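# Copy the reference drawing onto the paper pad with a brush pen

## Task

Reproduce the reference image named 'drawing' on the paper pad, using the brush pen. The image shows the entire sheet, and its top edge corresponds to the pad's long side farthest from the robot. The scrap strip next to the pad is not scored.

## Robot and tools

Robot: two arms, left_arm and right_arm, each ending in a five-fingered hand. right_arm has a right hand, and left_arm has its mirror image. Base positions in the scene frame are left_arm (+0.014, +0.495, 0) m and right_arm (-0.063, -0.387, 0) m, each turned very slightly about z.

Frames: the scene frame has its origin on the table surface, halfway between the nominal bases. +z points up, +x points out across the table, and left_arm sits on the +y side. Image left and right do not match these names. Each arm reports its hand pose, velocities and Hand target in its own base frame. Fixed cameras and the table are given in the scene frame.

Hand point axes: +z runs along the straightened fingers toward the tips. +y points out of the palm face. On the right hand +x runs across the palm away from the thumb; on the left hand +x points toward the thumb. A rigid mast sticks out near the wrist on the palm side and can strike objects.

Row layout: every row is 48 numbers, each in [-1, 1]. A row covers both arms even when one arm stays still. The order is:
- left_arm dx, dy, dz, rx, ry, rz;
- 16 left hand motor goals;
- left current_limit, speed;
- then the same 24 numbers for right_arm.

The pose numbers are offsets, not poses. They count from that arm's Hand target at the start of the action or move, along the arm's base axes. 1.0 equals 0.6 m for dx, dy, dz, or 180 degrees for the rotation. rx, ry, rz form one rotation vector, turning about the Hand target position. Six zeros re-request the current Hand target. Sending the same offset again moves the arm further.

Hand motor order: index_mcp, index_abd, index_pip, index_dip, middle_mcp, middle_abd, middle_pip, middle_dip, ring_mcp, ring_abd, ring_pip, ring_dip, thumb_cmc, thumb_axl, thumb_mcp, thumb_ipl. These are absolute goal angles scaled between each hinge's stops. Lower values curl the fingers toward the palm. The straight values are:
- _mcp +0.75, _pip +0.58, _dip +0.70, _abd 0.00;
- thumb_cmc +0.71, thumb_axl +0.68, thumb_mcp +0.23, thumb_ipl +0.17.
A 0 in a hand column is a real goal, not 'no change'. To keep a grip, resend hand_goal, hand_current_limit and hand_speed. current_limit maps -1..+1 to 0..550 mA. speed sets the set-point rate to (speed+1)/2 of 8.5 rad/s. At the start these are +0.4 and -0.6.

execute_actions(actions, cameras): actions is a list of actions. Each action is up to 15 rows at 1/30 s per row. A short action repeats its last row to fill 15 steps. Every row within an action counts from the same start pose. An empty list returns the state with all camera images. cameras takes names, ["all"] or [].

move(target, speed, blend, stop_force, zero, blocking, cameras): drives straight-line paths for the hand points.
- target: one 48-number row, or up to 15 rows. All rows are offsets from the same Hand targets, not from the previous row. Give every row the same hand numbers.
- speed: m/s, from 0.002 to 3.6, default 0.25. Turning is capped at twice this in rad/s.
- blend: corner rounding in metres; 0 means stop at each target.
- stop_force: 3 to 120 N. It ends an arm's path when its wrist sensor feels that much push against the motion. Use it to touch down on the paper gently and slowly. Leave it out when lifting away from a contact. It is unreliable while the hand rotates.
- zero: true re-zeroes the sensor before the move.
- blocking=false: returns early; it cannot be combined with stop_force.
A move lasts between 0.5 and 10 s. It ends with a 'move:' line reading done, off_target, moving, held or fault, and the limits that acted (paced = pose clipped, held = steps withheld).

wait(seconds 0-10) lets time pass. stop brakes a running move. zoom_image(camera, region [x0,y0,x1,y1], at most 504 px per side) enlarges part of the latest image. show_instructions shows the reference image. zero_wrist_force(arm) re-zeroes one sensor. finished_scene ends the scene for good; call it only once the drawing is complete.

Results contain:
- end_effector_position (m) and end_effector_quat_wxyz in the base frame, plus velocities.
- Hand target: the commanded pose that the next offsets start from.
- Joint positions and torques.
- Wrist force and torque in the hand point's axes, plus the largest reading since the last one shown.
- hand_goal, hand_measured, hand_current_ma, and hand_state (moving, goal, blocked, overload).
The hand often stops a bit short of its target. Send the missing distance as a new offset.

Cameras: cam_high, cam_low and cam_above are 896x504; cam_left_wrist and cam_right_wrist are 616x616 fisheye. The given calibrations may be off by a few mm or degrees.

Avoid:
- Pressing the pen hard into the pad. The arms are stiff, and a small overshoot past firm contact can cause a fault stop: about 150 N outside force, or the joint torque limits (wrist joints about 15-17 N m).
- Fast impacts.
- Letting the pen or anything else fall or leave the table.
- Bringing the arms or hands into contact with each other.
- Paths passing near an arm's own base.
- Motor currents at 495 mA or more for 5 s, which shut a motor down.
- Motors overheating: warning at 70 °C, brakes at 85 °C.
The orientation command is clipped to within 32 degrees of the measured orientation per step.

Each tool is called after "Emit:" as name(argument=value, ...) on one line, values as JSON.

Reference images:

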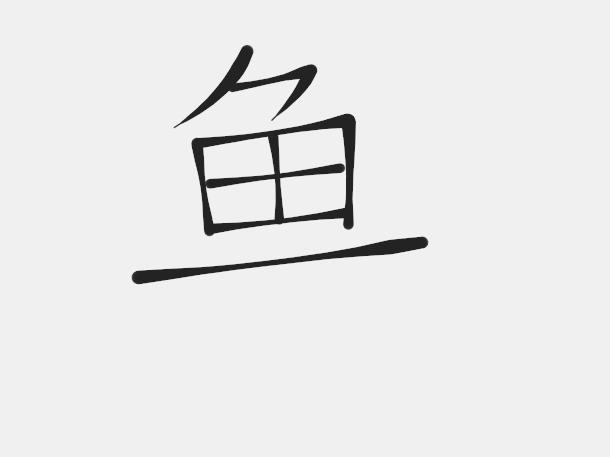

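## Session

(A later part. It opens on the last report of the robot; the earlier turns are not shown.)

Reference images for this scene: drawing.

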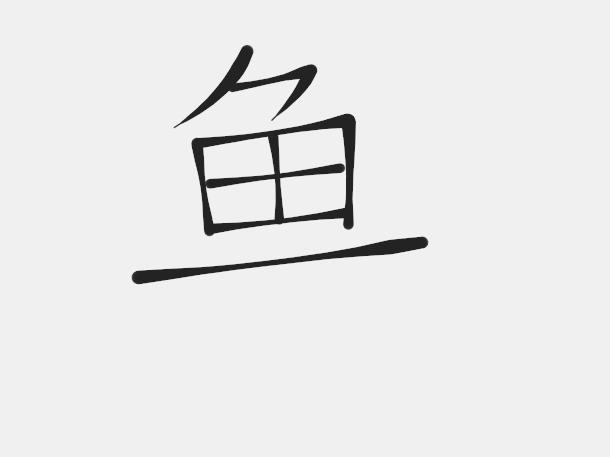

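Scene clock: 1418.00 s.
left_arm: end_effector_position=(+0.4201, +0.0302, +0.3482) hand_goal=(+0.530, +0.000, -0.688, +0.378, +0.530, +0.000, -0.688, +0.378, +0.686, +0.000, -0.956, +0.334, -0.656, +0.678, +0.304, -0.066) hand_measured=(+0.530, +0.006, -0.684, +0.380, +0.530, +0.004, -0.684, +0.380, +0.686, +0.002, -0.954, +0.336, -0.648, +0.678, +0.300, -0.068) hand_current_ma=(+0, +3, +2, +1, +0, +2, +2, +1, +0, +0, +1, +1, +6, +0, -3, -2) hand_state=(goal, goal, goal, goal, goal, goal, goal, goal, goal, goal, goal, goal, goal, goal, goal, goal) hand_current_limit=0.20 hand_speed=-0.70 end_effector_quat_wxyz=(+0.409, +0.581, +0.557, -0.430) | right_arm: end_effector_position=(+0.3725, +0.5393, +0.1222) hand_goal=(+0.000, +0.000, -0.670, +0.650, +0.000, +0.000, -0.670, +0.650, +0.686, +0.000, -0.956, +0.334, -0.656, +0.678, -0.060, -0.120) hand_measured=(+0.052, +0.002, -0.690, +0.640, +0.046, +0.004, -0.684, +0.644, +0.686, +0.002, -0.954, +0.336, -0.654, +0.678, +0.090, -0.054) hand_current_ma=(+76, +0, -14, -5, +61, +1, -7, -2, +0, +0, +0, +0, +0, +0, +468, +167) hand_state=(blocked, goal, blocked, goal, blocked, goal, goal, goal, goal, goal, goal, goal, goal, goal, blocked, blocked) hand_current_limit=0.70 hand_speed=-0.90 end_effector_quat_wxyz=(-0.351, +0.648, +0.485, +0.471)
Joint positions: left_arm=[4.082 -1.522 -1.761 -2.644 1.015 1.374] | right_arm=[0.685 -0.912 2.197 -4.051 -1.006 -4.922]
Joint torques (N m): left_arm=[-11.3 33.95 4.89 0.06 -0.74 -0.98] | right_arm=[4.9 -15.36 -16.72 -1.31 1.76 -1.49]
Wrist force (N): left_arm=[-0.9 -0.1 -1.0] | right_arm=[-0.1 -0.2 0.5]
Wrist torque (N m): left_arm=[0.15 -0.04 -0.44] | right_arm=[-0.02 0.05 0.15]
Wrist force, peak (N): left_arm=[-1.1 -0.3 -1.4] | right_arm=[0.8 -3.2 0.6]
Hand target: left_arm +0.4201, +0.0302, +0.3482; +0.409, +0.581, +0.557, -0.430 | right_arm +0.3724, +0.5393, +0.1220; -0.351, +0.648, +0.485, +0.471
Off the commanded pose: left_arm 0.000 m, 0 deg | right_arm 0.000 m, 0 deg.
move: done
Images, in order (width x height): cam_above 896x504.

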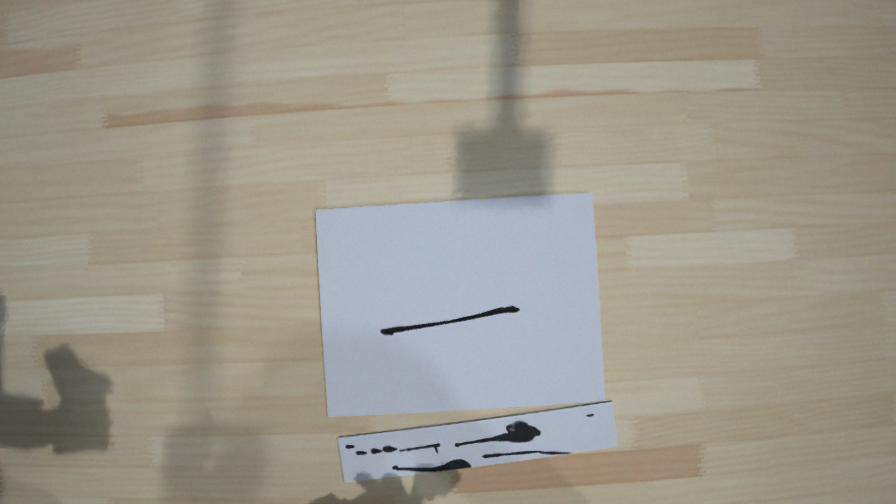

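Emit:
move(target=[[0,0,0,0,0,0,0.529,0,-0.689,0.378,0.529,0,-0.689,0.378,0.685,0,-0.956,0.333,-0.657,0.678,0.303,-0.066,0.2,-0.7, 0.49617,-0.211,-0.02833,0,0,0,0.0,0,-0.67,0.65,0.0,0,-0.67,0.65,0.685,0,-0.956,0.333,-0.657,0.678,-0.06,-0.12,0.7,-0.9],[0,0,0,0,0,0,0.529,0,-0.689,0.378,0.529,0,-0.689,0.378,0.685,0,-0.956,0.333,-0.657,0.678,0.303,-0.066,0.2,-0.7, 0.4628,-0.17768,-0.045,0,0,0,0.0,0,-0.67,0.65,0.0,0,-0.67,0.65,0.685,0,-0.956,0.333,-0.657,0.678,-0.06,-0.12,0.7,-0.9],[0,0,0,0,0,0,0.529,0,-0.689,0.378,0.529,0,-0.689,0.378,0.685,0,-0.956,0.333,-0.657,0.678,0.303,-0.066,0.2,-0.7, 0.4628,-0.17768,-0.065,0,0,0,0.0,0,-0.67,0.65,0.0,0,-0.67,0.65,0.685,0,-0.956,0.333,-0.657,0.678,-0.06,-0.12,0.7,-0.9],[0,0,0,0,0,0,0.529,0,-0.689,0.378,0.529,0,-0.689,0.378,0.685,0,-0.956,0.333,-0.657,0.678,0.303,-0.066,0.2,-0.7, 0.37615,-0.17507,-0.065,0,0,0,0.0,0,-0.67,0.65,0.0,0,-0.67,0.65,0.685,0,-0.956,0.333,-0.657,0.678,-0.06,-0.12,0.7,-0.9],[0,0,0,0,0,0,0.529,0,-0.689,0.378,0.529,0,-0.689,0.378,0.685,0,-0.956,0.333,-0.657,0.678,0.303,-0.066,0.2,-0.7, 0.37615,-0.17507,-0.02,0,0,0,0.0,0,-0.67,0.65,0.0,0,-0.67,0.65,0.685,0,-0.956,0.333,-0.657,0.678,-0.06,-0.12,0.7,-0.9],[0,0,0,0,0,0,0.529,0,-0.689,0.378,0.529,0,-0.689,0.378,0.685,0,-0.956,0.333,-0.657,0.678,0.303,-0.066,0.2,-0.7, 0,-0.17507,0,0,0,0,0.0,0,-0.67,0.65,0.0,0,-0.67,0.65,0.685,0,-0.956,0.333,-0.657,0.678,-0.06,-0.12,0.7,-0.9]], speed=[0.15,0.03,0.03,0.04,0.05,0.15], cameras=["cam_above"])

Emit:
zoom_image(camera="cam_above", region=[370, 210, 530, 350])

Emit:
zoom_image(camera="cam_above", region=[460, 245, 500, 305])

Scene clock: 1441.33 s.
left_arm: end_effector_position=(+0.4201, +0.0302, +0.3482) hand_goal=(+0.530, +0.000, -0.688, +0.378, +0.530, +0.000, -0.688, +0.378, +0.686, +0.000, -0.956, +0.334, -0.656, +0.678, +0.304, -0.066) hand_measured=(+0.530, +0.006, -0.684, +0.380, +0.530, +0.004, -0.684, +0.380, +0.686, +0.002, -0.954, +0.336, -0.648, +0.678, +0.300, -0.068) hand_current_ma=(+0, +3, +2, +1, +0, +2, +2, +1, +0, +0, +1, +1, +6, +0, -3, -2) hand_state=(goal, goal, goal, goal, goal, goal, goal, goal, goal, goal, goal, goal, goal, goal, goal, goal) hand_current_limit=0.20 hand_speed=-0.70 end_effector_quat_wxyz=(+0.409, +0.581, +0.557, -0.430) | right_arm: end_effector_position=(+0.3725, +0.4343, +0.1221) hand_goal=(+0.000, +0.000, -0.670, +0.650, +0.000, +0.000, -0.670, +0.650, +0.686, +0.000, -0.956, +0.334, -0.656, +0.678, -0.060, -0.120) hand_measured=(+0.052, +0.002, -0.690, +0.640, +0.046, +0.004, -0.684, +0.644, +0.686, +0.002, -0.954, +0.336, -0.654, +0.678, +0.090, -0.054) hand_current_ma=(+76, +0, -14, -5, +61, +1, -7, -2, +0, +0, +0, +0, +0, +0, +467, +167) hand_state=(blocked, goal, blocked, goal, blocked, goal, goal, goal, goal, goal, goal, goal, goal, goal, blocked, blocked) hand_current_limit=0.70 hand_speed=-0.90 end_effector_quat_wxyz=(-0.351, +0.648, +0.485, +0.471)
Joint positions: left_arm=[4.082 -1.522 -1.761 -2.644 1.015 1.374] | right_arm=[0.439 -0.981 2.456 -4.16 -0.781 -5.049]
Joint torques (N m): left_arm=[-9.93 34.12 4.41 0.09 -0.67 -1.01] | right_arm=[1.87 -10.07 -8.76 -1.61 2.73 -1.52]
Wrist force (N): left_arm=[-1.0 0.0 -1.2] | right_arm=[0.2 -0.4 0.6]
Wrist torque (N m): left_arm=[0.18 -0.02 -0.45] | right_arm=[-0.07 0.01 0.16]
Wrist force, peak (N): left_arm=[-1.3 0.0 -1.4] | right_arm=[1.1 -2.9 1.2]
Hand target: left_arm +0.4201, +0.0302, +0.3482; +0.409, +0.581, +0.557, -0.430 | right_arm +0.3724, +0.4343, +0.1220; -0.351, +0.648, +0.485, +0.471
Off the commanded pose: left_arm 0.000 m, 0 deg | right_arm 0.000 m, 0 deg.
move: done
Images, in order (width x height): cam_above 896x504.

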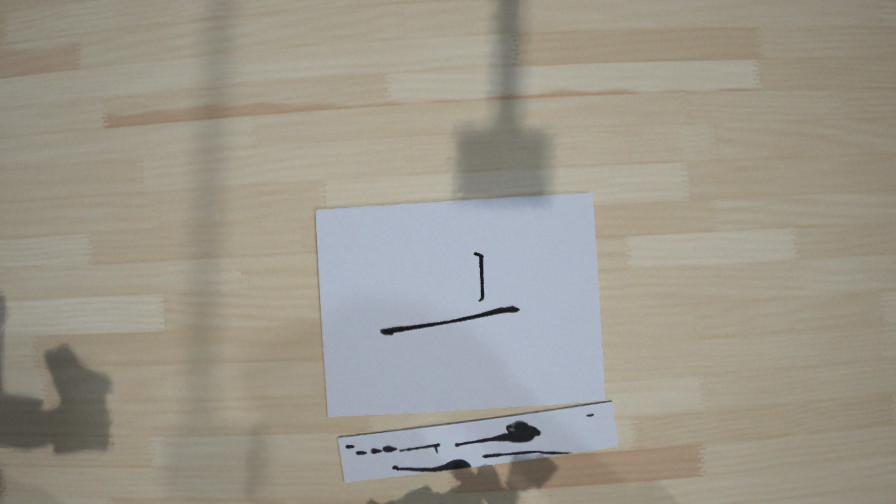

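Scaled by 3.150 from the camera's 896x504 image, which has a finer 1280x720 frame.

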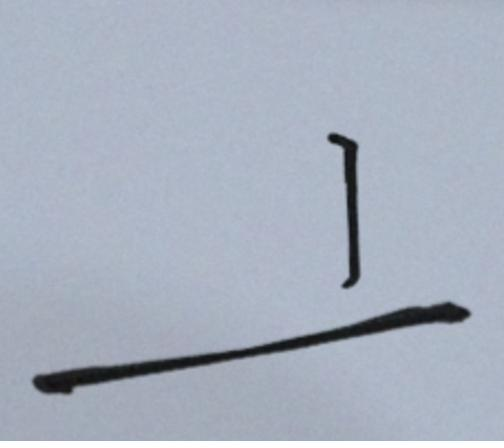

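Scaled by 8.400 from the camera's 896x504 image, which has a finer 1280x720 frame.

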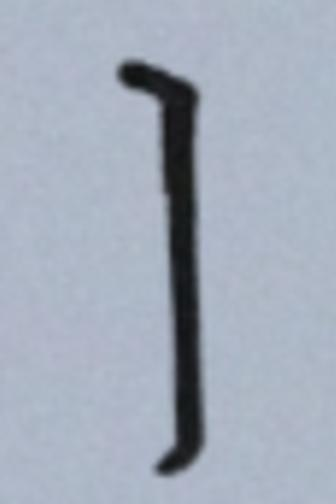

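Emit:
execute_actions(actions=[], cameras=["cam_low","cam_high"])

Emit:
zoom_image(camera="cam_low", region=[390, 200, 530, 320])

Emit:
zoom_image(camera="cam_high", region=[200, 80, 450, 300])

Scene clock: 1480.77 s.
left_arm: end_effector_position=(+0.4201, +0.0302, +0.3482) hand_goal=(+0.530, +0.000, -0.688, +0.378, +0.530, +0.000, -0.688, +0.378, +0.686, +0.000, -0.956, +0.334, -0.656, +0.678, +0.304, -0.066) hand_measured=(+0.530, +0.006, -0.684, +0.380, +0.530, +0.004, -0.684, +0.380, +0.686, +0.002, -0.954, +0.336, -0.648, +0.678, +0.300, -0.068) hand_current_ma=(+0, +3, +2, +1, +0, +2, +2, +1, +0, +0, +1, +1, +6, +0, -3, -2) hand_state=(goal, goal, goal, goal, goal, goal, goal, goal, goal, goal, goal, goal, goal, goal, goal, goal) hand_current_limit=0.20 hand_speed=-0.70 end_effector_quat_wxyz=(+0.409, +0.581, +0.557, -0.430) | right_arm: end_effector_position=(+0.3724, +0.4343, +0.1220) hand_goal=(+0.000, +0.000, -0.670, +0.650, +0.000, +0.000, -0.670, +0.650, +0.686, +0.000, -0.956, +0.334, -0.656, +0.678, -0.060, -0.120) hand_measured=(+0.052, +0.002, -0.690, +0.640, +0.046, +0.004, -0.684, +0.644, +0.686, +0.002, -0.954, +0.336, -0.654, +0.678, +0.090, -0.054) hand_current_ma=(+76, +0, -14, -5, +61, +1, -7, -2, +0, +0, +0, +0, +0, +0, +467, +167) hand_state=(blocked, goal, blocked, goal, blocked, goal, goal, goal, goal, goal, goal, goal, goal, goal, blocked, blocked) hand_current_limit=0.70 hand_speed=-0.90 end_effector_quat_wxyz=(-0.351, +0.648, +0.485, +0.471)
Joint positions: left_arm=[4.082 -1.522 -1.761 -2.644 1.015 1.374] | right_arm=[0.439 -0.981 2.456 -4.16 -0.781 -5.049]
Joint velocities: within noise
Joint torques (N m): left_arm=[-10.26 33.59 4.43 0.14 -0.5 -0.77] | right_arm=[6.99 -9.89 4.24 -3.92 2.2 -1.1]
Motor temperatures (°C): left_arm=[29 26 30 38 36 35] | right_arm=[28 29 28 34 33 35]
Wrist force (N): left_arm=[-1.0 0.1 -1.2] | right_arm=[0.2 -0.4 0.6]
Wrist torque (N m): left_arm=[0.19 -0.02 -0.46] | right_arm=[-0.05 0.02 0.16]
Wrist force, peak (N): left_arm=[-1.3 -0.2 -1.4] | right_arm=[0.1 -0.5 0.8]
Hand target: left_arm +0.4201, +0.0302, +0.3482; +0.409, +0.581, +0.557, -0.430 | right_arm +0.3724, +0.4343, +0.1220; -0.351, +0.648, +0.485, +0.471
Off the commanded pose: left_arm 0.000 m, 0 deg | right_arm 0.000 m, 0 deg.
Images, in order (width x height): cam_high 896x504, cam_low 896x504.

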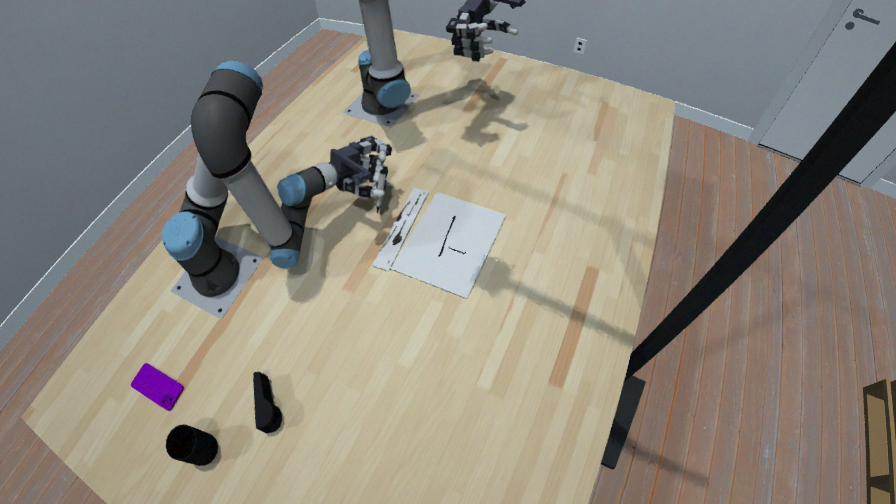

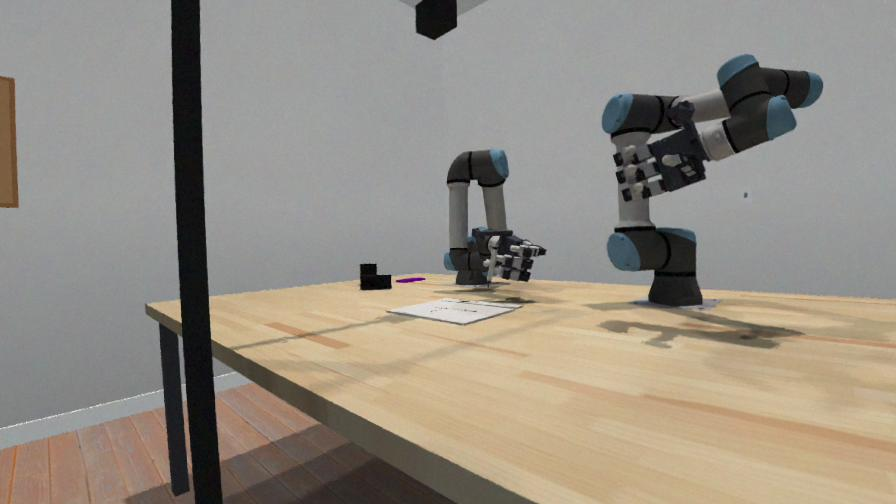

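Scaled by 3.600 from the camera's 896x504 image, which has a finer 1280x720 frame.

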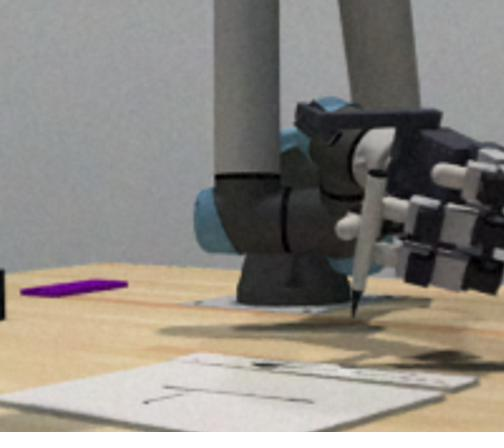

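Scaled by 2.016 from the camera's 896x504 image, which has a finer 1280x720 frame.

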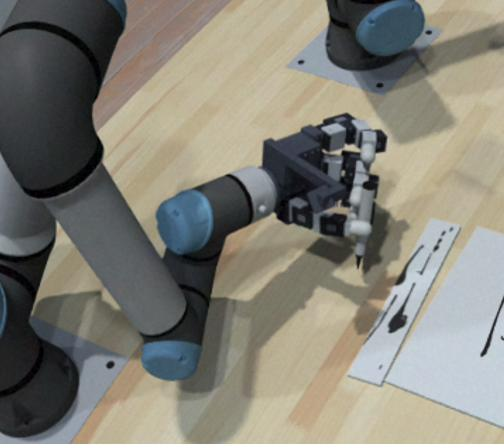

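Emit:
move(target=[[0,0,0,0,0,0,0.529,0,-0.689,0.378,0.529,0,-0.689,0.378,0.685,0,-0.956,0.333,-0.657,0.678,0.303,-0.066,0.2,-0.7, 0.4743,0.08798,-0.02833,0,0,0,0.0,0,-0.67,0.65,0.0,0,-0.67,0.65,0.685,0,-0.956,0.333,-0.657,0.678,-0.06,-0.12,0.7,-0.9],[0,0,0,0,0,0,0.529,0,-0.689,0.378,0.529,0,-0.689,0.378,0.685,0,-0.956,0.333,-0.657,0.678,0.303,-0.066,0.2,-0.7, 0.44097,0.12132,-0.05,0,0,0,0.0,0,-0.67,0.65,0.0,0,-0.67,0.65,0.685,0,-0.956,0.333,-0.657,0.678,-0.06,-0.12,0.7,-0.9],[0,0,0,0,0,0,0.529,0,-0.689,0.378,0.529,0,-0.689,0.378,0.685,0,-0.956,0.333,-0.657,0.678,0.303,-0.066,0.2,-0.7, 0.44097,0.12132,-0.05667,0,0,0,0.0,0,-0.67,0.65,0.0,0,-0.67,0.65,0.685,0,-0.956,0.333,-0.657,0.678,-0.06,-0.12,0.7,-0.9],[0,0,0,0,0,0,0.529,0,-0.689,0.378,0.529,0,-0.689,0.378,0.685,0,-0.956,0.333,-0.657,0.678,0.303,-0.066,0.2,-0.7, 0.44608,0.13293,-0.06833,0,0,0,0.0,0,-0.67,0.65,0.0,0,-0.67,0.65,0.685,0,-0.956,0.333,-0.657,0.678,-0.06,-0.12,0.7,-0.9],[0,0,0,0,0,0,0.529,0,-0.689,0.378,0.529,0,-0.689,0.378,0.685,0,-0.956,0.333,-0.657,0.678,0.303,-0.066,0.2,-0.7, 0.40587,0.12753,-0.06667,0,0,0,0.0,0,-0.67,0.65,0.0,0,-0.67,0.65,0.685,0,-0.956,0.333,-0.657,0.678,-0.06,-0.12,0.7,-0.9],[0,0,0,0,0,0,0.529,0,-0.689,0.378,0.529,0,-0.689,0.378,0.685,0,-0.956,0.333,-0.657,0.678,0.303,-0.066,0.2,-0.7, 0.36832,0.12378,-0.06833,0,0,0,0.0,0,-0.67,0.65,0.0,0,-0.67,0.65,0.685,0,-0.956,0.333,-0.657,0.678,-0.06,-0.12,0.7,-0.9],[0,0,0,0,0,0,0.529,0,-0.689,0.378,0.529,0,-0.689,0.378,0.685,0,-0.956,0.333,-0.657,0.678,0.303,-0.066,0.2,-0.7, 0.36832,0.12378,-0.02833,0,0,0,0.0,0,-0.67,0.65,0.0,0,-0.67,0.65,0.685,0,-0.956,0.333,-0.657,0.678,-0.06,-0.12,0.7,-0.9],[0,0,0,0,0,0,0.529,0,-0.689,0.378,0.529,0,-0.689,0.378,0.685,0,-0.956,0.333,-0.657,0.678,0.303,-0.066,0.2,-0.7, 0,0.12378,0,0,0,0,0.0,0,-0.67,0.65,0.0,0,-0.67,0.65,0.685,0,-0.956,0.333,-0.657,0.678,-0.06,-0.12,0.7,-0.9]], speed=[0.15,0.03,0.03,0.03,0.04,0.04,0.15,0.15], blend=[0,0,0,0.001,0.001,0,0,0], cameras=["cam_above"])

Emit:
zoom_image(camera="cam_above", region=[370, 210, 530, 350])

Emit:
zoom_image(camera="cam_above", region=[395, 255, 435, 315])

Scene clock: 1536.53 s.
left_arm: end_effector_position=(+0.4201, +0.0302, +0.3482) hand_goal=(+0.530, +0.000, -0.688, +0.378, +0.530, +0.000, -0.688, +0.378, +0.686, +0.000, -0.956, +0.334, -0.656, +0.678, +0.304, -0.066) hand_measured=(+0.530, +0.006, -0.684, +0.380, +0.530, +0.004, -0.684, +0.380, +0.686, +0.002, -0.954, +0.336, -0.648, +0.678, +0.300, -0.068) hand_current_ma=(+0, +3, +2, +1, +0, +2, +2, +1, +0, +0, +1, +1, +6, +0, -3, -2) hand_state=(goal, goal, goal, goal, goal, goal, goal, goal, goal, goal, goal, goal, goal, goal, goal, goal) hand_current_limit=0.20 hand_speed=-0.70 end_effector_quat_wxyz=(+0.409, +0.581, +0.557, -0.430) | right_arm: end_effector_position=(+0.3725, +0.5085, +0.1222) hand_goal=(+0.000, +0.000, -0.670, +0.650, +0.000, +0.000, -0.670, +0.650, +0.686, +0.000, -0.956, +0.334, -0.656, +0.678, -0.060, -0.120) hand_measured=(+0.052, +0.002, -0.690, +0.640, +0.046, +0.004, -0.684, +0.644, +0.686, +0.002, -0.954, +0.336, -0.654, +0.678, +0.090, -0.054) hand_current_ma=(+76, +0, -14, -5, +61, +1, -7, -2, +0, +0, +0, +0, +0, +0, +468, +167) hand_state=(blocked, goal, blocked, goal, blocked, goal, goal, goal, goal, goal, goal, goal, goal, goal, blocked, blocked) hand_current_limit=0.70 hand_speed=-0.90 end_effector_quat_wxyz=(-0.351, +0.648, +0.485, +0.471)
Joint positions: left_arm=[4.082 -1.522 -1.761 -2.644 1.015 1.374] | right_arm=[0.623 -0.935 2.275 -4.09 -0.949 -4.95]
Joint torques (N m): left_arm=[-9.58 33.63 4.62 0.18 -0.76 -0.92] | right_arm=[2.96 -13.6 -14.48 -1.36 2.25 -1.47]
Wrist force (N): left_arm=[-1.2 0.2 -1.0] | right_arm=[0.1 -0.1 0.6]
Wrist torque (N m): left_arm=[0.18 0.00 -0.48] | right_arm=[-0.02 0.02 0.16]
Wrist force, peak (N): left_arm=[-1.2 -0.2 -1.5] | right_arm=[0.4 -4.2 1.3]
Hand target: left_arm +0.4201, +0.0302, +0.3482; +0.409, +0.581, +0.557, -0.430 | right_arm +0.3724, +0.5086, +0.1220; -0.351, +0.648, +0.485, +0.471
Off the commanded pose: left_arm 0.000 m, 0 deg | right_arm 0.000 m, 0 deg.
move: done
Images, in order (width x height): cam_above 896x504.

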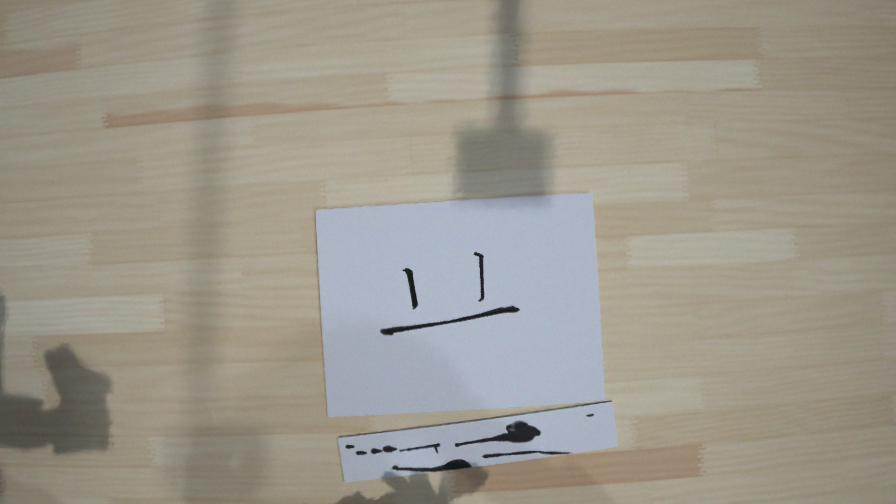

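Scaled by 3.150 from the camera's 896x504 image, which has a finer 1280x720 frame.

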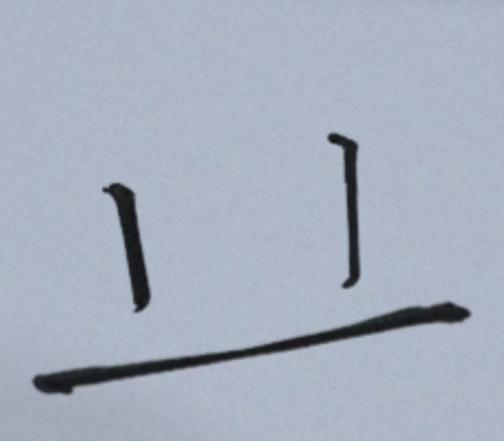

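Scaled by 8.400 from the camera's 896x504 image, which has a finer 1280x720 frame.

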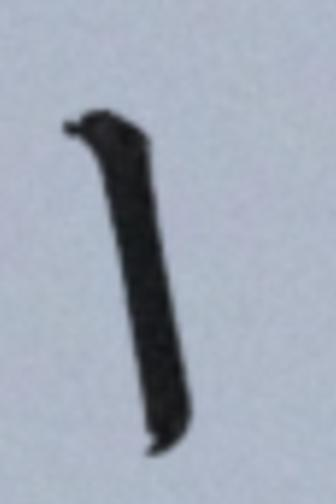

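Emit:
move(target=[[0,0,0,0,0,0,0.529,0,-0.689,0.378,0.529,0,-0.689,0.378,0.685,0,-0.956,0.333,-0.657,0.678,0.303,-0.066,0.2,-0.7, 0.4793,-0.09757,-0.02833,0,0,0,0.0,0,-0.67,0.65,0.0,0,-0.67,0.65,0.685,0,-0.956,0.333,-0.657,0.678,-0.06,-0.12,0.7,-0.9],[0,0,0,0,0,0,0.529,0,-0.689,0.378,0.529,0,-0.689,0.378,0.685,0,-0.956,0.333,-0.657,0.678,0.303,-0.066,0.2,-0.7, 0.44597,-0.06423,-0.05,0,0,0,0.0,0,-0.67,0.65,0.0,0,-0.67,0.65,0.685,0,-0.956,0.333,-0.657,0.678,-0.06,-0.12,0.7,-0.9],[0,0,0,0,0,0,0.529,0,-0.689,0.378,0.529,0,-0.689,0.378,0.685,0,-0.956,0.333,-0.657,0.678,0.303,-0.066,0.2,-0.7, 0.44597,-0.06423,-0.06,0,0,0,0.0,0,-0.67,0.65,0.0,0,-0.67,0.65,0.685,0,-0.956,0.333,-0.657,0.678,-0.06,-0.12,0.7,-0.9],[0,0,0,0,0,0,0.529,0,-0.689,0.378,0.529,0,-0.689,0.378,0.685,0,-0.956,0.333,-0.657,0.678,0.303,-0.066,0.2,-0.7, 0.45108,-0.05262,-0.0675,0,0,0,0.0,0,-0.67,0.65,0.0,0,-0.67,0.65,0.685,0,-0.956,0.333,-0.657,0.678,-0.06,-0.12,0.7,-0.9],[0,0,0,0,0,0,0.529,0,-0.689,0.378,0.529,0,-0.689,0.378,0.685,0,-0.956,0.333,-0.657,0.678,0.303,-0.066,0.2,-0.7, 0.4127,-0.05722,-0.06333,0,0,0,0.0,0,-0.67,0.65,0.0,0,-0.67,0.65,0.685,0,-0.956,0.333,-0.657,0.678,-0.06,-0.12,0.7,-0.9],[0,0,0,0,0,0,0.529,0,-0.689,0.378,0.529,0,-0.689,0.378,0.685,0,-0.956,0.333,-0.657,0.678,0.303,-0.066,0.2,-0.7, 0.37518,-0.05847,-0.06667,0,0,0,0.0,0,-0.67,0.65,0.0,0,-0.67,0.65,0.685,0,-0.956,0.333,-0.657,0.678,-0.06,-0.12,0.7,-0.9],[0,0,0,0,0,0,0.529,0,-0.689,0.378,0.529,0,-0.689,0.378,0.685,0,-0.956,0.333,-0.657,0.678,0.303,-0.066,0.2,-0.7, 0.37518,-0.05847,-0.02833,0,0,0,0.0,0,-0.67,0.65,0.0,0,-0.67,0.65,0.685,0,-0.956,0.333,-0.657,0.678,-0.06,-0.12,0.7,-0.9],[0,0,0,0,0,0,0.529,0,-0.689,0.378,0.529,0,-0.689,0.378,0.685,0,-0.956,0.333,-0.657,0.678,0.303,-0.066,0.2,-0.7, 0,-0.05847,0,0,0,0,0.0,0,-0.67,0.65,0.0,0,-0.67,0.65,0.685,0,-0.956,0.333,-0.657,0.678,-0.06,-0.12,0.7,-0.9]], speed=[0.15,0.03,0.03,0.03,0.04,0.04,0.15,0.15], blend=[0,0,0,0.001,0.001,0,0,0], cameras=["cam_above"])

Emit:
zoom_image(camera="cam_above", region=[370, 210, 530, 350])

Emit:
zoom_image(camera="cam_above", region=[425, 250, 465, 310])

Scene clock: 1580.80 s.
left_arm: end_effector_position=(+0.4201, +0.0302, +0.3482) hand_goal=(+0.530, +0.000, -0.688, +0.378, +0.530, +0.000, -0.688, +0.378, +0.686, +0.000, -0.956, +0.334, -0.656, +0.678, +0.304, -0.066) hand_measured=(+0.530, +0.006, -0.684, +0.380, +0.530, +0.004, -0.684, +0.380, +0.686, +0.002, -0.954, +0.336, -0.648, +0.678, +0.300, -0.068) hand_current_ma=(+0, +3, +2, +1, +0, +2, +2, +1, +0, +0, +1, +1, +6, +0, -3, -2) hand_state=(goal, goal, goal, goal, goal, goal, goal, goal, goal, goal, goal, goal, goal, goal, goal, goal) hand_current_limit=0.20 hand_speed=-0.70 end_effector_quat_wxyz=(+0.409, +0.581, +0.557, -0.430) | right_arm: end_effector_position=(+0.3725, +0.4735, +0.1222) hand_goal=(+0.000, +0.000, -0.670, +0.650, +0.000, +0.000, -0.670, +0.650, +0.686, +0.000, -0.956, +0.334, -0.656, +0.678, -0.060, -0.120) hand_measured=(+0.052, +0.002, -0.690, +0.640, +0.046, +0.004, -0.684, +0.644, +0.686, +0.002, -0.954, +0.336, -0.654, +0.678, +0.090, -0.054) hand_current_ma=(+76, +0, -14, -5, +61, +1, -7, -2, +0, +0, +0, +0, +0, +0, +468, +167) hand_state=(blocked, goal, blocked, goal, blocked, goal, goal, goal, goal, goal, goal, goal, goal, goal, blocked, blocked) hand_current_limit=0.70 hand_speed=-0.90 end_effector_quat_wxyz=(-0.351, +0.648, +0.485, +0.471)
Joint positions: left_arm=[4.082 -1.522 -1.761 -2.644 1.015 1.374] | right_arm=[0.543 -0.959 2.361 -4.128 -0.875 -4.989]
Joint torques (N m): left_arm=[-10.67 32.97 3.95 0.07 -0.87 -1.03] | right_arm=[1.61 -11.73 -11.38 -1.47 2.4 -1.5]
Wrist force (N): left_arm=[-1.1 -0.2 -1.2] | right_arm=[0.1 -0.3 0.6]
Wrist torque (N m): left_arm=[0.15 -0.01 -0.46] | right_arm=[-0.04 0.03 0.14]
Wrist force, peak (N): left_arm=[-1.4 -0.3 -1.3] | right_arm=[0.3 -3.3 0.5]
Hand target: left_arm +0.4201, +0.0302, +0.3482; +0.409, +0.581, +0.557, -0.430 | right_arm +0.3724, +0.4735, +0.1220; -0.351, +0.648, +0.485, +0.471
Off the commanded pose: left_arm 0.000 m, 0 deg | right_arm 0.000 m, 0 deg.
move: done
Images, in order (width x height): cam_above 896x504.

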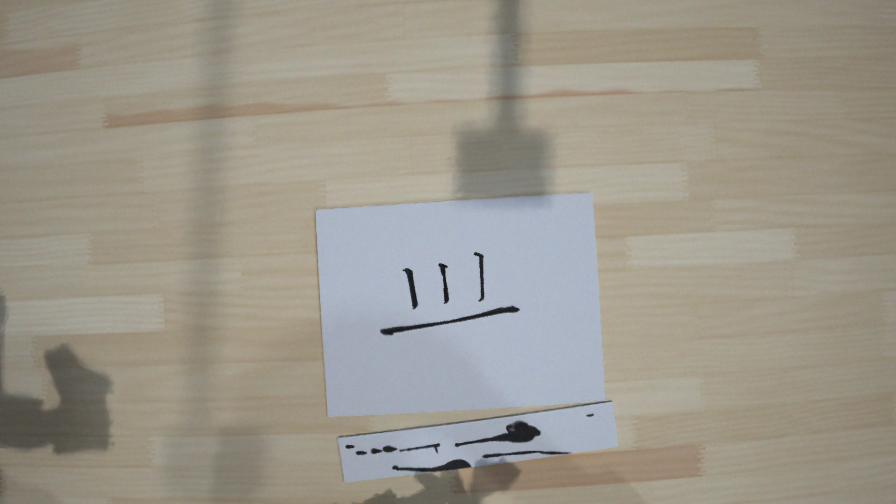

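Scaled by 3.150 from the camera's 896x504 image, which has a finer 1280x720 frame.

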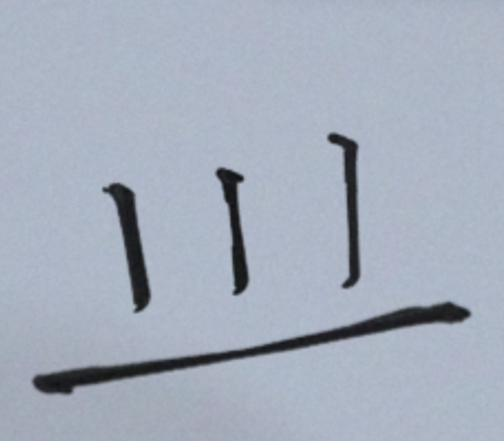

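Scaled by 8.400 from the camera's 896x504 image, which has a finer 1280x720 frame.

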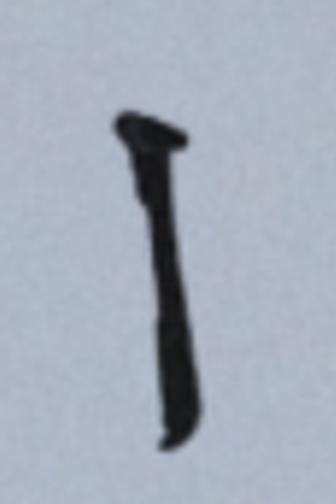

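Emit:
move(target=[[0,0,0,0,0,0,0.529,0,-0.689,0.378,0.529,0,-0.689,0.378,0.685,0,-0.956,0.333,-0.657,0.678,0.303,-0.066,0.2,-0.7, 0.49375,-0.1059,-0.02833,0,0,0,0.0,0,-0.67,0.65,0.0,0,-0.67,0.65,0.685,0,-0.956,0.333,-0.657,0.678,-0.06,-0.12,0.7,-0.9],[0,0,0,0,0,0,0.529,0,-0.689,0.378,0.529,0,-0.689,0.378,0.685,0,-0.956,0.333,-0.657,0.678,0.303,-0.066,0.2,-0.7, 0.46042,-0.07257,-0.05,0,0,0,0.0,0,-0.67,0.65,0.0,0,-0.67,0.65,0.685,0,-0.956,0.333,-0.657,0.678,-0.06,-0.12,0.7,-0.9],[0,0,0,0,0,0,0.529,0,-0.689,0.378,0.529,0,-0.689,0.378,0.685,0,-0.956,0.333,-0.657,0.678,0.303,-0.066,0.2,-0.7, 0.46042,-0.07257,-0.06,0,0,0,0.0,0,-0.67,0.65,0.0,0,-0.67,0.65,0.685,0,-0.956,0.333,-0.657,0.678,-0.06,-0.12,0.7,-0.9],[0,0,0,0,0,0,0.529,0,-0.689,0.378,0.529,0,-0.689,0.378,0.685,0,-0.956,0.333,-0.657,0.678,0.303,-0.066,0.2,-0.7, 0.46162,-0.06092,-0.07,0,0,0,0.0,0,-0.67,0.65,0.0,0,-0.67,0.65,0.685,0,-0.956,0.333,-0.657,0.678,-0.06,-0.12,0.7,-0.9],[0,0,0,0,0,0,0.529,0,-0.689,0.378,0.529,0,-0.689,0.378,0.685,0,-0.956,0.333,-0.657,0.678,0.303,-0.066,0.2,-0.7, 0.45732,-0.03462,-0.06667,0,0,0,0.0,0,-0.67,0.65,0.0,0,-0.67,0.65,0.685,0,-0.956,0.333,-0.657,0.678,-0.06,-0.12,0.7,-0.9],[0,0,0,0,0,0,0.529,0,-0.689,0.378,0.529,0,-0.689,0.378,0.685,0,-0.956,0.333,-0.657,0.678,0.303,-0.066,0.2,-0.7, 0.4511,0.00713,-0.065,0,0,0,0.0,0,-0.67,0.65,0.0,0,-0.67,0.65,0.685,0,-0.956,0.333,-0.657,0.678,-0.06,-0.12,0.7,-0.9],[0,0,0,0,0,0,0.529,0,-0.689,0.378,0.529,0,-0.689,0.378,0.685,0,-0.956,0.333,-0.657,0.678,0.303,-0.066,0.2,-0.7, 0.44498,0.05803,-0.06583,0,0,0,0.0,0,-0.67,0.65,0.0,0,-0.67,0.65,0.685,0,-0.956,0.333,-0.657,0.678,-0.06,-0.12,0.7,-0.9],[0,0,0,0,0,0,0.529,0,-0.689,0.378,0.529,0,-0.689,0.378,0.685,0,-0.956,0.333,-0.657,0.678,0.303,-0.066,0.2,-0.7, 0.44498,0.05803,-0.02833,0,0,0,0.0,0,-0.67,0.65,0.0,0,-0.67,0.65,0.685,0,-0.956,0.333,-0.657,0.678,-0.06,-0.12,0.7,-0.9],[0,0,0,0,0,0,0.529,0,-0.689,0.378,0.529,0,-0.689,0.378,0.685,0,-0.956,0.333,-0.657,0.678,0.303,-0.066,0.2,-0.7, 0,0.05803,0,0,0,0,0.0,0,-0.67,0.65,0.0,0,-0.67,0.65,0.685,0,-0.956,0.333,-0.657,0.678,-0.06,-0.12,0.7,-0.9]], speed=[0.15,0.03,0.03,0.03,0.04,0.04,0.04,0.15,0.15], blend=[0,0,0,0.001,0.001,0.001,0,0,0], cameras=["cam_above"])

Emit:
zoom_image(camera="cam_above", region=[370, 210, 530, 350])

Emit:
zoom_image(camera="cam_above", region=[395, 245, 495, 315])

Scene clock: 1615.93 s.
left_arm: end_effector_position=(+0.4201, +0.0302, +0.3482) hand_goal=(+0.530, +0.000, -0.688, +0.378, +0.530, +0.000, -0.688, +0.378, +0.686, +0.000, -0.956, +0.334, -0.656, +0.678, +0.304, -0.066) hand_measured=(+0.530, +0.006, -0.684, +0.380, +0.530, +0.004, -0.684, +0.380, +0.686, +0.002, -0.954, +0.336, -0.648, +0.678, +0.300, -0.068) hand_current_ma=(+0, +3, +2, +1, +0, +2, +2, +1, +0, +0, +1, +1, +6, +0, -3, -2) hand_state=(goal, goal, goal, goal, goal, goal, goal, goal, goal, goal, goal, goal, goal, goal, goal, goal) hand_current_limit=0.20 hand_speed=-0.70 end_effector_quat_wxyz=(+0.409, +0.581, +0.557, -0.430) | right_arm: end_effector_position=(+0.3725, +0.5083, +0.1222) hand_goal=(+0.000, +0.000, -0.670, +0.650, +0.000, +0.000, -0.670, +0.650, +0.686, +0.000, -0.956, +0.334, -0.656, +0.678, -0.060, -0.120) hand_measured=(+0.052, +0.002, -0.690, +0.640, +0.046, +0.004, -0.684, +0.644, +0.686, +0.002, -0.954, +0.336, -0.654, +0.678, +0.090, -0.054) hand_current_ma=(+76, +0, -14, -5, +61, +1, -7, -2, +0, +0, +0, +0, +0, +0, +468, +167) hand_state=(blocked, goal, blocked, goal, blocked, goal, goal, goal, goal, goal, goal, goal, goal, goal, blocked, blocked) hand_current_limit=0.70 hand_speed=-0.90 end_effector_quat_wxyz=(-0.351, +0.648, +0.485, +0.471)
Joint positions: left_arm=[4.082 -1.522 -1.761 -2.644 1.015 1.374] | right_arm=[0.623 -0.935 2.276 -4.09 -0.948 -4.95]
Joint torques (N m): left_arm=[-10.74 34.24 3.98 0.05 -0.69 -0.79] | right_arm=[3.86 -13.36 -14.09 -1.34 2.3 -1.41]
Wrist force (N): left_arm=[-1.1 -0.1 -1.2] | right_arm=[0.2 -0.3 0.3]
Wrist torque (N m): left_arm=[0.17 -0.02 -0.46] | right_arm=[-0.02 0.01 0.16]
Wrist force, peak (N): left_arm=[-1.3 -0.2 -1.3] | right_arm=[-0.6 2.6 0.2]
Hand target: left_arm +0.4201, +0.0302, +0.3482; +0.409, +0.581, +0.557, -0.430 | right_arm +0.3724, +0.5083, +0.1220; -0.351, +0.648, +0.485, +0.471
Off the commanded pose: left_arm 0.000 m, 0 deg | right_arm 0.000 m, 0 deg.
move: done
Images, in order (width x height): cam_above 896x504.

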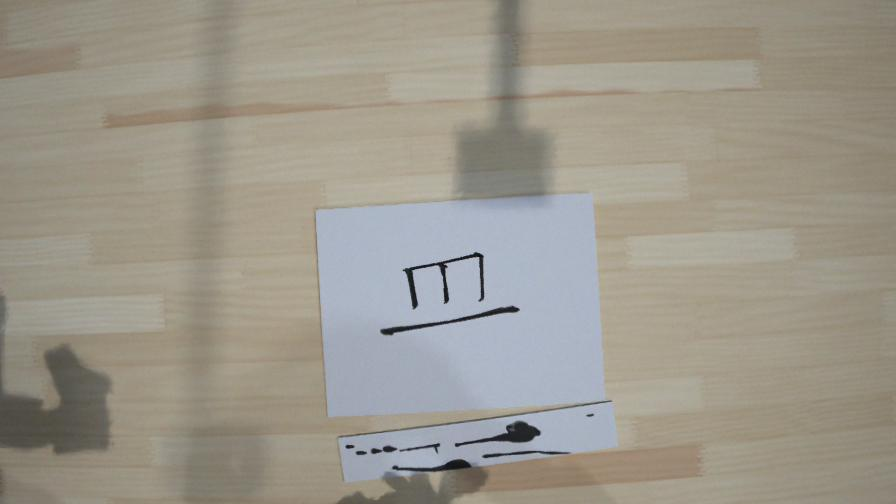

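Scaled by 3.150 from the camera's 896x504 image, which has a finer 1280x720 frame.

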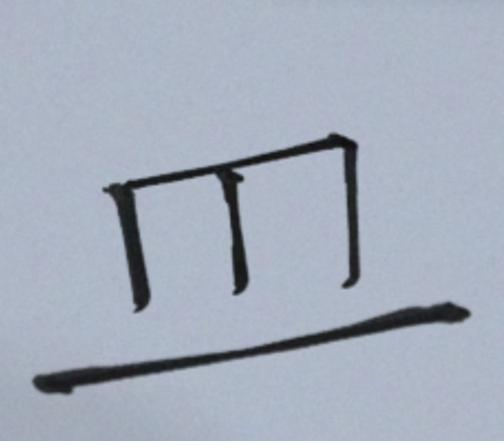

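Scaled by 5.040 from the camera's 896x504 image, which has a finer 1280x720 frame.

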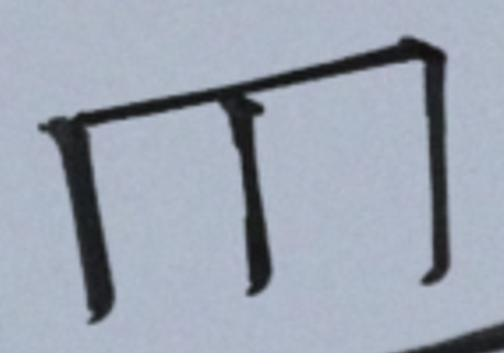

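Emit:
move(target=[[0,0,0,0,0,0,0.529,0,-0.689,0.378,0.529,0,-0.689,0.378,0.685,0,-0.956,0.333,-0.657,0.678,0.303,-0.066,0.2,-0.7, 0.49208,-0.16305,-0.02833,0,0,0,0.0,0,-0.67,0.65,0.0,0,-0.67,0.65,0.685,0,-0.956,0.333,-0.657,0.678,-0.06,-0.12,0.7,-0.9],[0,0,0,0,0,0,0.529,0,-0.689,0.378,0.529,0,-0.689,0.378,0.685,0,-0.956,0.333,-0.657,0.678,0.303,-0.066,0.2,-0.7, 0.45875,-0.12972,-0.05,0,0,0,0.0,0,-0.67,0.65,0.0,0,-0.67,0.65,0.685,0,-0.956,0.333,-0.657,0.678,-0.06,-0.12,0.7,-0.9],[0,0,0,0,0,0,0.529,0,-0.689,0.378,0.529,0,-0.689,0.378,0.685,0,-0.956,0.333,-0.657,0.678,0.303,-0.066,0.2,-0.7, 0.45875,-0.12972,-0.06,0,0,0,0.0,0,-0.67,0.65,0.0,0,-0.67,0.65,0.685,0,-0.956,0.333,-0.657,0.678,-0.06,-0.12,0.7,-0.9],[0,0,0,0,0,0,0.529,0,-0.689,0.378,0.529,0,-0.689,0.378,0.685,0,-0.956,0.333,-0.657,0.678,0.303,-0.066,0.2,-0.7, 0.46372,-0.1181,-0.06667,0,0,0,0.0,0,-0.67,0.65,0.0,0,-0.67,0.65,0.685,0,-0.956,0.333,-0.657,0.678,-0.06,-0.12,0.7,-0.9],[0,0,0,0,0,0,0.529,0,-0.689,0.378,0.529,0,-0.689,0.378,0.685,0,-0.956,0.333,-0.657,0.678,0.303,-0.066,0.2,-0.7, 0.41622,-0.11758,-0.06583,0,0,0,0.0,0,-0.67,0.65,0.0,0,-0.67,0.65,0.685,0,-0.956,0.333,-0.657,0.678,-0.06,-0.12,0.7,-0.9],[0,0,0,0,0,0,0.529,0,-0.689,0.378,0.529,0,-0.689,0.378,0.685,0,-0.956,0.333,-0.657,0.678,0.303,-0.066,0.2,-0.7, 0.36955,-0.11708,-0.06667,0,0,0,0.0,0,-0.67,0.65,0.0,0,-0.67,0.65,0.685,0,-0.956,0.333,-0.657,0.678,-0.06,-0.12,0.7,-0.9],[0,0,0,0,0,0,0.529,0,-0.689,0.378,0.529,0,-0.689,0.378,0.685,0,-0.956,0.333,-0.657,0.678,0.303,-0.066,0.2,-0.7, 0.36955,-0.11708,-0.02833,0,0,0,0.0,0,-0.67,0.65,0.0,0,-0.67,0.65,0.685,0,-0.956,0.333,-0.657,0.678,-0.06,-0.12,0.7,-0.9],[0,0,0,0,0,0,0.529,0,-0.689,0.378,0.529,0,-0.689,0.378,0.685,0,-0.956,0.333,-0.657,0.678,0.303,-0.066,0.2,-0.7, 0,-0.11708,0,0,0,0,0.0,0,-0.67,0.65,0.0,0,-0.67,0.65,0.685,0,-0.956,0.333,-0.657,0.678,-0.06,-0.12,0.7,-0.9]], speed=[0.15,0.03,0.03,0.03,0.04,0.04,0.15,0.15], blend=[0,0,0,0.001,0.001,0,0,0], cameras=["cam_above"])

Emit:
zoom_image(camera="cam_above", region=[395, 245, 495, 315])

Scene clock: 1640.23 s.
left_arm: end_effector_position=(+0.4201, +0.0302, +0.3482) hand_goal=(+0.530, +0.000, -0.688, +0.378, +0.530, +0.000, -0.688, +0.378, +0.686, +0.000, -0.956, +0.334, -0.656, +0.678, +0.304, -0.066) hand_measured=(+0.530, +0.006, -0.684, +0.380, +0.530, +0.004, -0.684, +0.380, +0.686, +0.002, -0.954, +0.336, -0.648, +0.678, +0.300, -0.068) hand_current_ma=(+0, +3, +2, +1, +0, +2, +2, +1, +0, +0, +1, +1, +6, +0, -3, -2) hand_state=(goal, goal, goal, goal, goal, goal, goal, goal, goal, goal, goal, goal, goal, goal, goal, goal) hand_current_limit=0.20 hand_speed=-0.70 end_effector_quat_wxyz=(+0.409, +0.581, +0.557, -0.430) | right_arm: end_effector_position=(+0.3725, +0.4380, +0.1221) hand_goal=(+0.000, +0.000, -0.670, +0.650, +0.000, +0.000, -0.670, +0.650, +0.686, +0.000, -0.956, +0.334, -0.656, +0.678, -0.060, -0.120) hand_measured=(+0.052, +0.002, -0.690, +0.640, +0.046, +0.004, -0.684, +0.644, +0.686, +0.002, -0.954, +0.336, -0.654, +0.678, +0.090, -0.054) hand_current_ma=(+76, +0, -14, -5, +61, +1, -7, -2, +0, +0, +0, +0, +0, +0, +468, +167) hand_state=(blocked, goal, blocked, goal, blocked, goal, goal, goal, goal, goal, goal, goal, goal, goal, blocked, blocked) hand_current_limit=0.70 hand_speed=-0.90 end_effector_quat_wxyz=(-0.351, +0.648, +0.485, +0.471)
Joint positions: left_arm=[4.082 -1.522 -1.761 -2.644 1.015 1.374] | right_arm=[0.45 -0.979 2.447 -4.158 -0.791 -5.042]
Joint torques (N m): left_arm=[-10.78 35.1 3.78 0.05 -0.51 -0.98] | right_arm=[2.21 -9.42 -8.82 -1.58 2.69 -1.59]
Wrist force (N): left_arm=[-1.1 0.0 -1.2] | right_arm=[0.0 0.0 0.8]
Wrist torque (N m): left_arm=[0.17 0.00 -0.47] | right_arm=[-0.02 0.03 0.15]
Wrist force, peak (N): left_arm=[-1.3 -0.4 -1.4] | right_arm=[0.5 -3.3 0.7]
Hand target: left_arm +0.4201, +0.0302, +0.3482; +0.409, +0.581, +0.557, -0.430 | right_arm +0.3724, +0.4380, +0.1220; -0.351, +0.648, +0.485, +0.471
Off the commanded pose: left_arm 0.000 m, 0 deg | right_arm 0.000 m, 0 deg.
move: done
Images, in order (width x height): cam_above 896x504.

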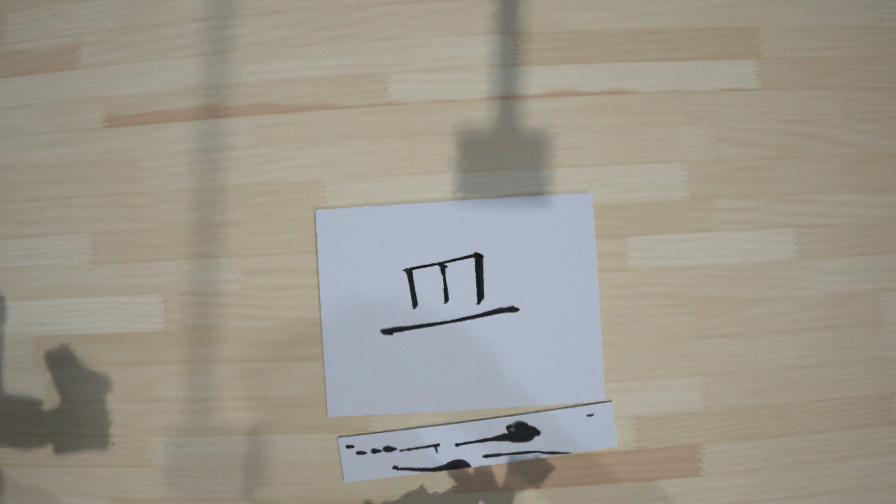

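Scaled by 5.040 from the camera's 896x504 image, which has a finer 1280x720 frame.

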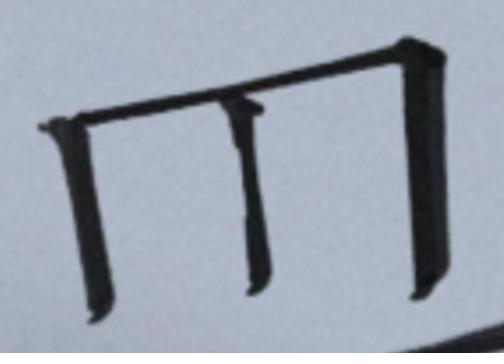

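Emit:
move(target=[[0,0,0,0,0,0,0.529,0,-0.689,0.378,0.529,0,-0.689,0.378,0.685,0,-0.956,0.333,-0.657,0.678,0.303,-0.066,0.2,-0.7, 0.4537,-0.03547,-0.02833,0,0,0,0.0,0,-0.67,0.65,0.0,0,-0.67,0.65,0.685,0,-0.956,0.333,-0.657,0.678,-0.06,-0.12,0.7,-0.9],[0,0,0,0,0,0,0.529,0,-0.689,0.378,0.529,0,-0.689,0.378,0.685,0,-0.956,0.333,-0.657,0.678,0.303,-0.066,0.2,-0.7, 0.42037,-0.00213,-0.05,0,0,0,0.0,0,-0.67,0.65,0.0,0,-0.67,0.65,0.685,0,-0.956,0.333,-0.657,0.678,-0.06,-0.12,0.7,-0.9],[0,0,0,0,0,0,0.529,0,-0.689,0.378,0.529,0,-0.689,0.378,0.685,0,-0.956,0.333,-0.657,0.678,0.303,-0.066,0.2,-0.7, 0.42037,-0.00213,-0.06,0,0,0,0.0,0,-0.67,0.65,0.0,0,-0.67,0.65,0.685,0,-0.956,0.333,-0.657,0.678,-0.06,-0.12,0.7,-0.9],[0,0,0,0,0,0,0.529,0,-0.689,0.378,0.529,0,-0.689,0.378,0.685,0,-0.956,0.333,-0.657,0.678,0.303,-0.066,0.2,-0.7, 0.42165,0.00952,-0.06667,0,0,0,0.0,0,-0.67,0.65,0.0,0,-0.67,0.65,0.685,0,-0.956,0.333,-0.657,0.678,-0.06,-0.12,0.7,-0.9],[0,0,0,0,0,0,0.529,0,-0.689,0.378,0.529,0,-0.689,0.378,0.685,0,-0.956,0.333,-0.657,0.678,0.303,-0.066,0.2,-0.7, 0.41678,0.0525,-0.062,0,0,0,0.0,0,-0.67,0.65,0.0,0,-0.67,0.65,0.685,0,-0.956,0.333,-0.657,0.678,-0.06,-0.12,0.7,-0.9],[0,0,0,0,0,0,0.529,0,-0.689,0.378,0.529,0,-0.689,0.378,0.685,0,-0.956,0.333,-0.657,0.678,0.303,-0.066,0.2,-0.7, 0.41097,0.1084,-0.06533,0,0,0,0.0,0,-0.67,0.65,0.0,0,-0.67,0.65,0.685,0,-0.956,0.333,-0.657,0.678,-0.06,-0.12,0.7,-0.9],[0,0,0,0,0,0,0.529,0,-0.689,0.378,0.529,0,-0.689,0.378,0.685,0,-0.956,0.333,-0.657,0.678,0.303,-0.066,0.2,-0.7, 0.41097,0.1084,-0.02833,0,0,0,0.0,0,-0.67,0.65,0.0,0,-0.67,0.65,0.685,0,-0.956,0.333,-0.657,0.678,-0.06,-0.12,0.7,-0.9],[0,0,0,0,0,0,0.529,0,-0.689,0.378,0.529,0,-0.689,0.378,0.685,0,-0.956,0.333,-0.657,0.678,0.303,-0.066,0.2,-0.7, 0,0.1084,0,0,0,0,0.0,0,-0.67,0.65,0.0,0,-0.67,0.65,0.685,0,-0.956,0.333,-0.657,0.678,-0.06,-0.12,0.7,-0.9]], speed=[0.15,0.03,0.03,0.03,0.04,0.04,0.15,0.15], blend=[0,0,0,0.001,0.001,0,0,0], cameras=["cam_above"])

Emit:
zoom_image(camera="cam_above", region=[395, 245, 495, 315])

Scene clock: 1668.20 s.
left_arm: end_effector_position=(+0.4201, +0.0302, +0.3482) hand_goal=(+0.530, +0.000, -0.688, +0.378, +0.530, +0.000, -0.688, +0.378, +0.686, +0.000, -0.956, +0.334, -0.656, +0.678, +0.304, -0.066) hand_measured=(+0.530, +0.006, -0.684, +0.380, +0.530, +0.004, -0.684, +0.380, +0.686, +0.002, -0.954, +0.336, -0.648, +0.678, +0.300, -0.068) hand_current_ma=(+0, +3, +2, +1, +0, +2, +2, +1, +0, +0, +1, +1, +6, +0, -3, -2) hand_state=(goal, goal, goal, goal, goal, goal, goal, goal, goal, goal, goal, goal, goal, goal, goal, goal) hand_current_limit=0.20 hand_speed=-0.70 end_effector_quat_wxyz=(+0.409, +0.581, +0.557, -0.430) | right_arm: end_effector_position=(+0.3725, +0.5031, +0.1222) hand_goal=(+0.000, +0.000, -0.670, +0.650, +0.000, +0.000, -0.670, +0.650, +0.686, +0.000, -0.956, +0.334, -0.656, +0.678, -0.060, -0.120) hand_measured=(+0.052, +0.002, -0.690, +0.640, +0.046, +0.004, -0.684, +0.644, +0.686, +0.002, -0.954, +0.336, -0.654, +0.678, +0.090, -0.054) hand_current_ma=(+75, +0, -14, -5, +60, +1, -7, -2, +0, +0, +0, +0, +0, +0, +468, +167) hand_state=(blocked, goal, blocked, goal, blocked, goal, goal, goal, goal, goal, goal, goal, goal, goal, blocked, blocked) hand_current_limit=0.70 hand_speed=-0.90 end_effector_quat_wxyz=(-0.351, +0.648, +0.485, +0.471)
Joint positions: left_arm=[4.082 -1.522 -1.761 -2.644 1.015 1.374] | right_arm=[0.611 -0.939 2.288 -4.096 -0.938 -4.955]
Joint torques (N m): left_arm=[-8.57 35.02 3.12 -0.06 -0.81 -1.06] | right_arm=[3.41 -13.06 -14.39 -1.39 2.33 -1.51]
Wrist force (N): left_arm=[-0.9 -0.1 -1.1] | right_arm=[0.0 -0.4 0.7]
Wrist torque (N m): left_arm=[0.16 -0.03 -0.44] | right_arm=[-0.06 0.03 0.14]
Wrist force, peak (N): left_arm=[-1.2 0.0 -1.6] | right_arm=[0.0 -4.5 1.3]
Hand target: left_arm +0.4201, +0.0302, +0.3482; +0.409, +0.581, +0.557, -0.430 | right_arm +0.3724, +0.5031, +0.1220; -0.351, +0.648, +0.485, +0.471
Off the commanded pose: left_arm 0.000 m, 0 deg | right_arm 0.000 m, 0 deg.
move: done
Images, in order (width x height): cam_above 896x504.

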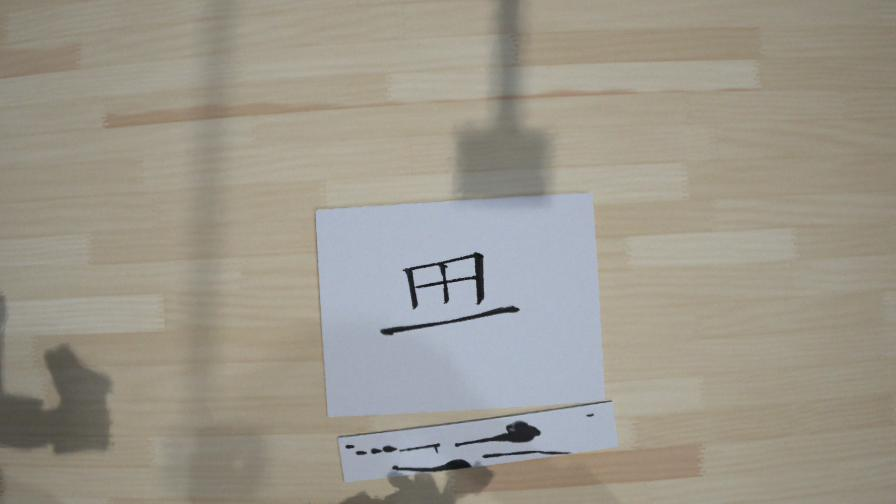

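Scaled by 5.040 from the camera's 896x504 image, which has a finer 1280x720 frame.

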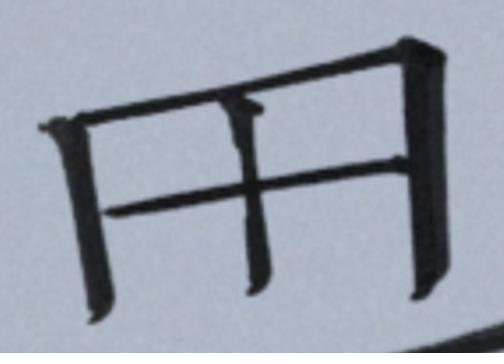

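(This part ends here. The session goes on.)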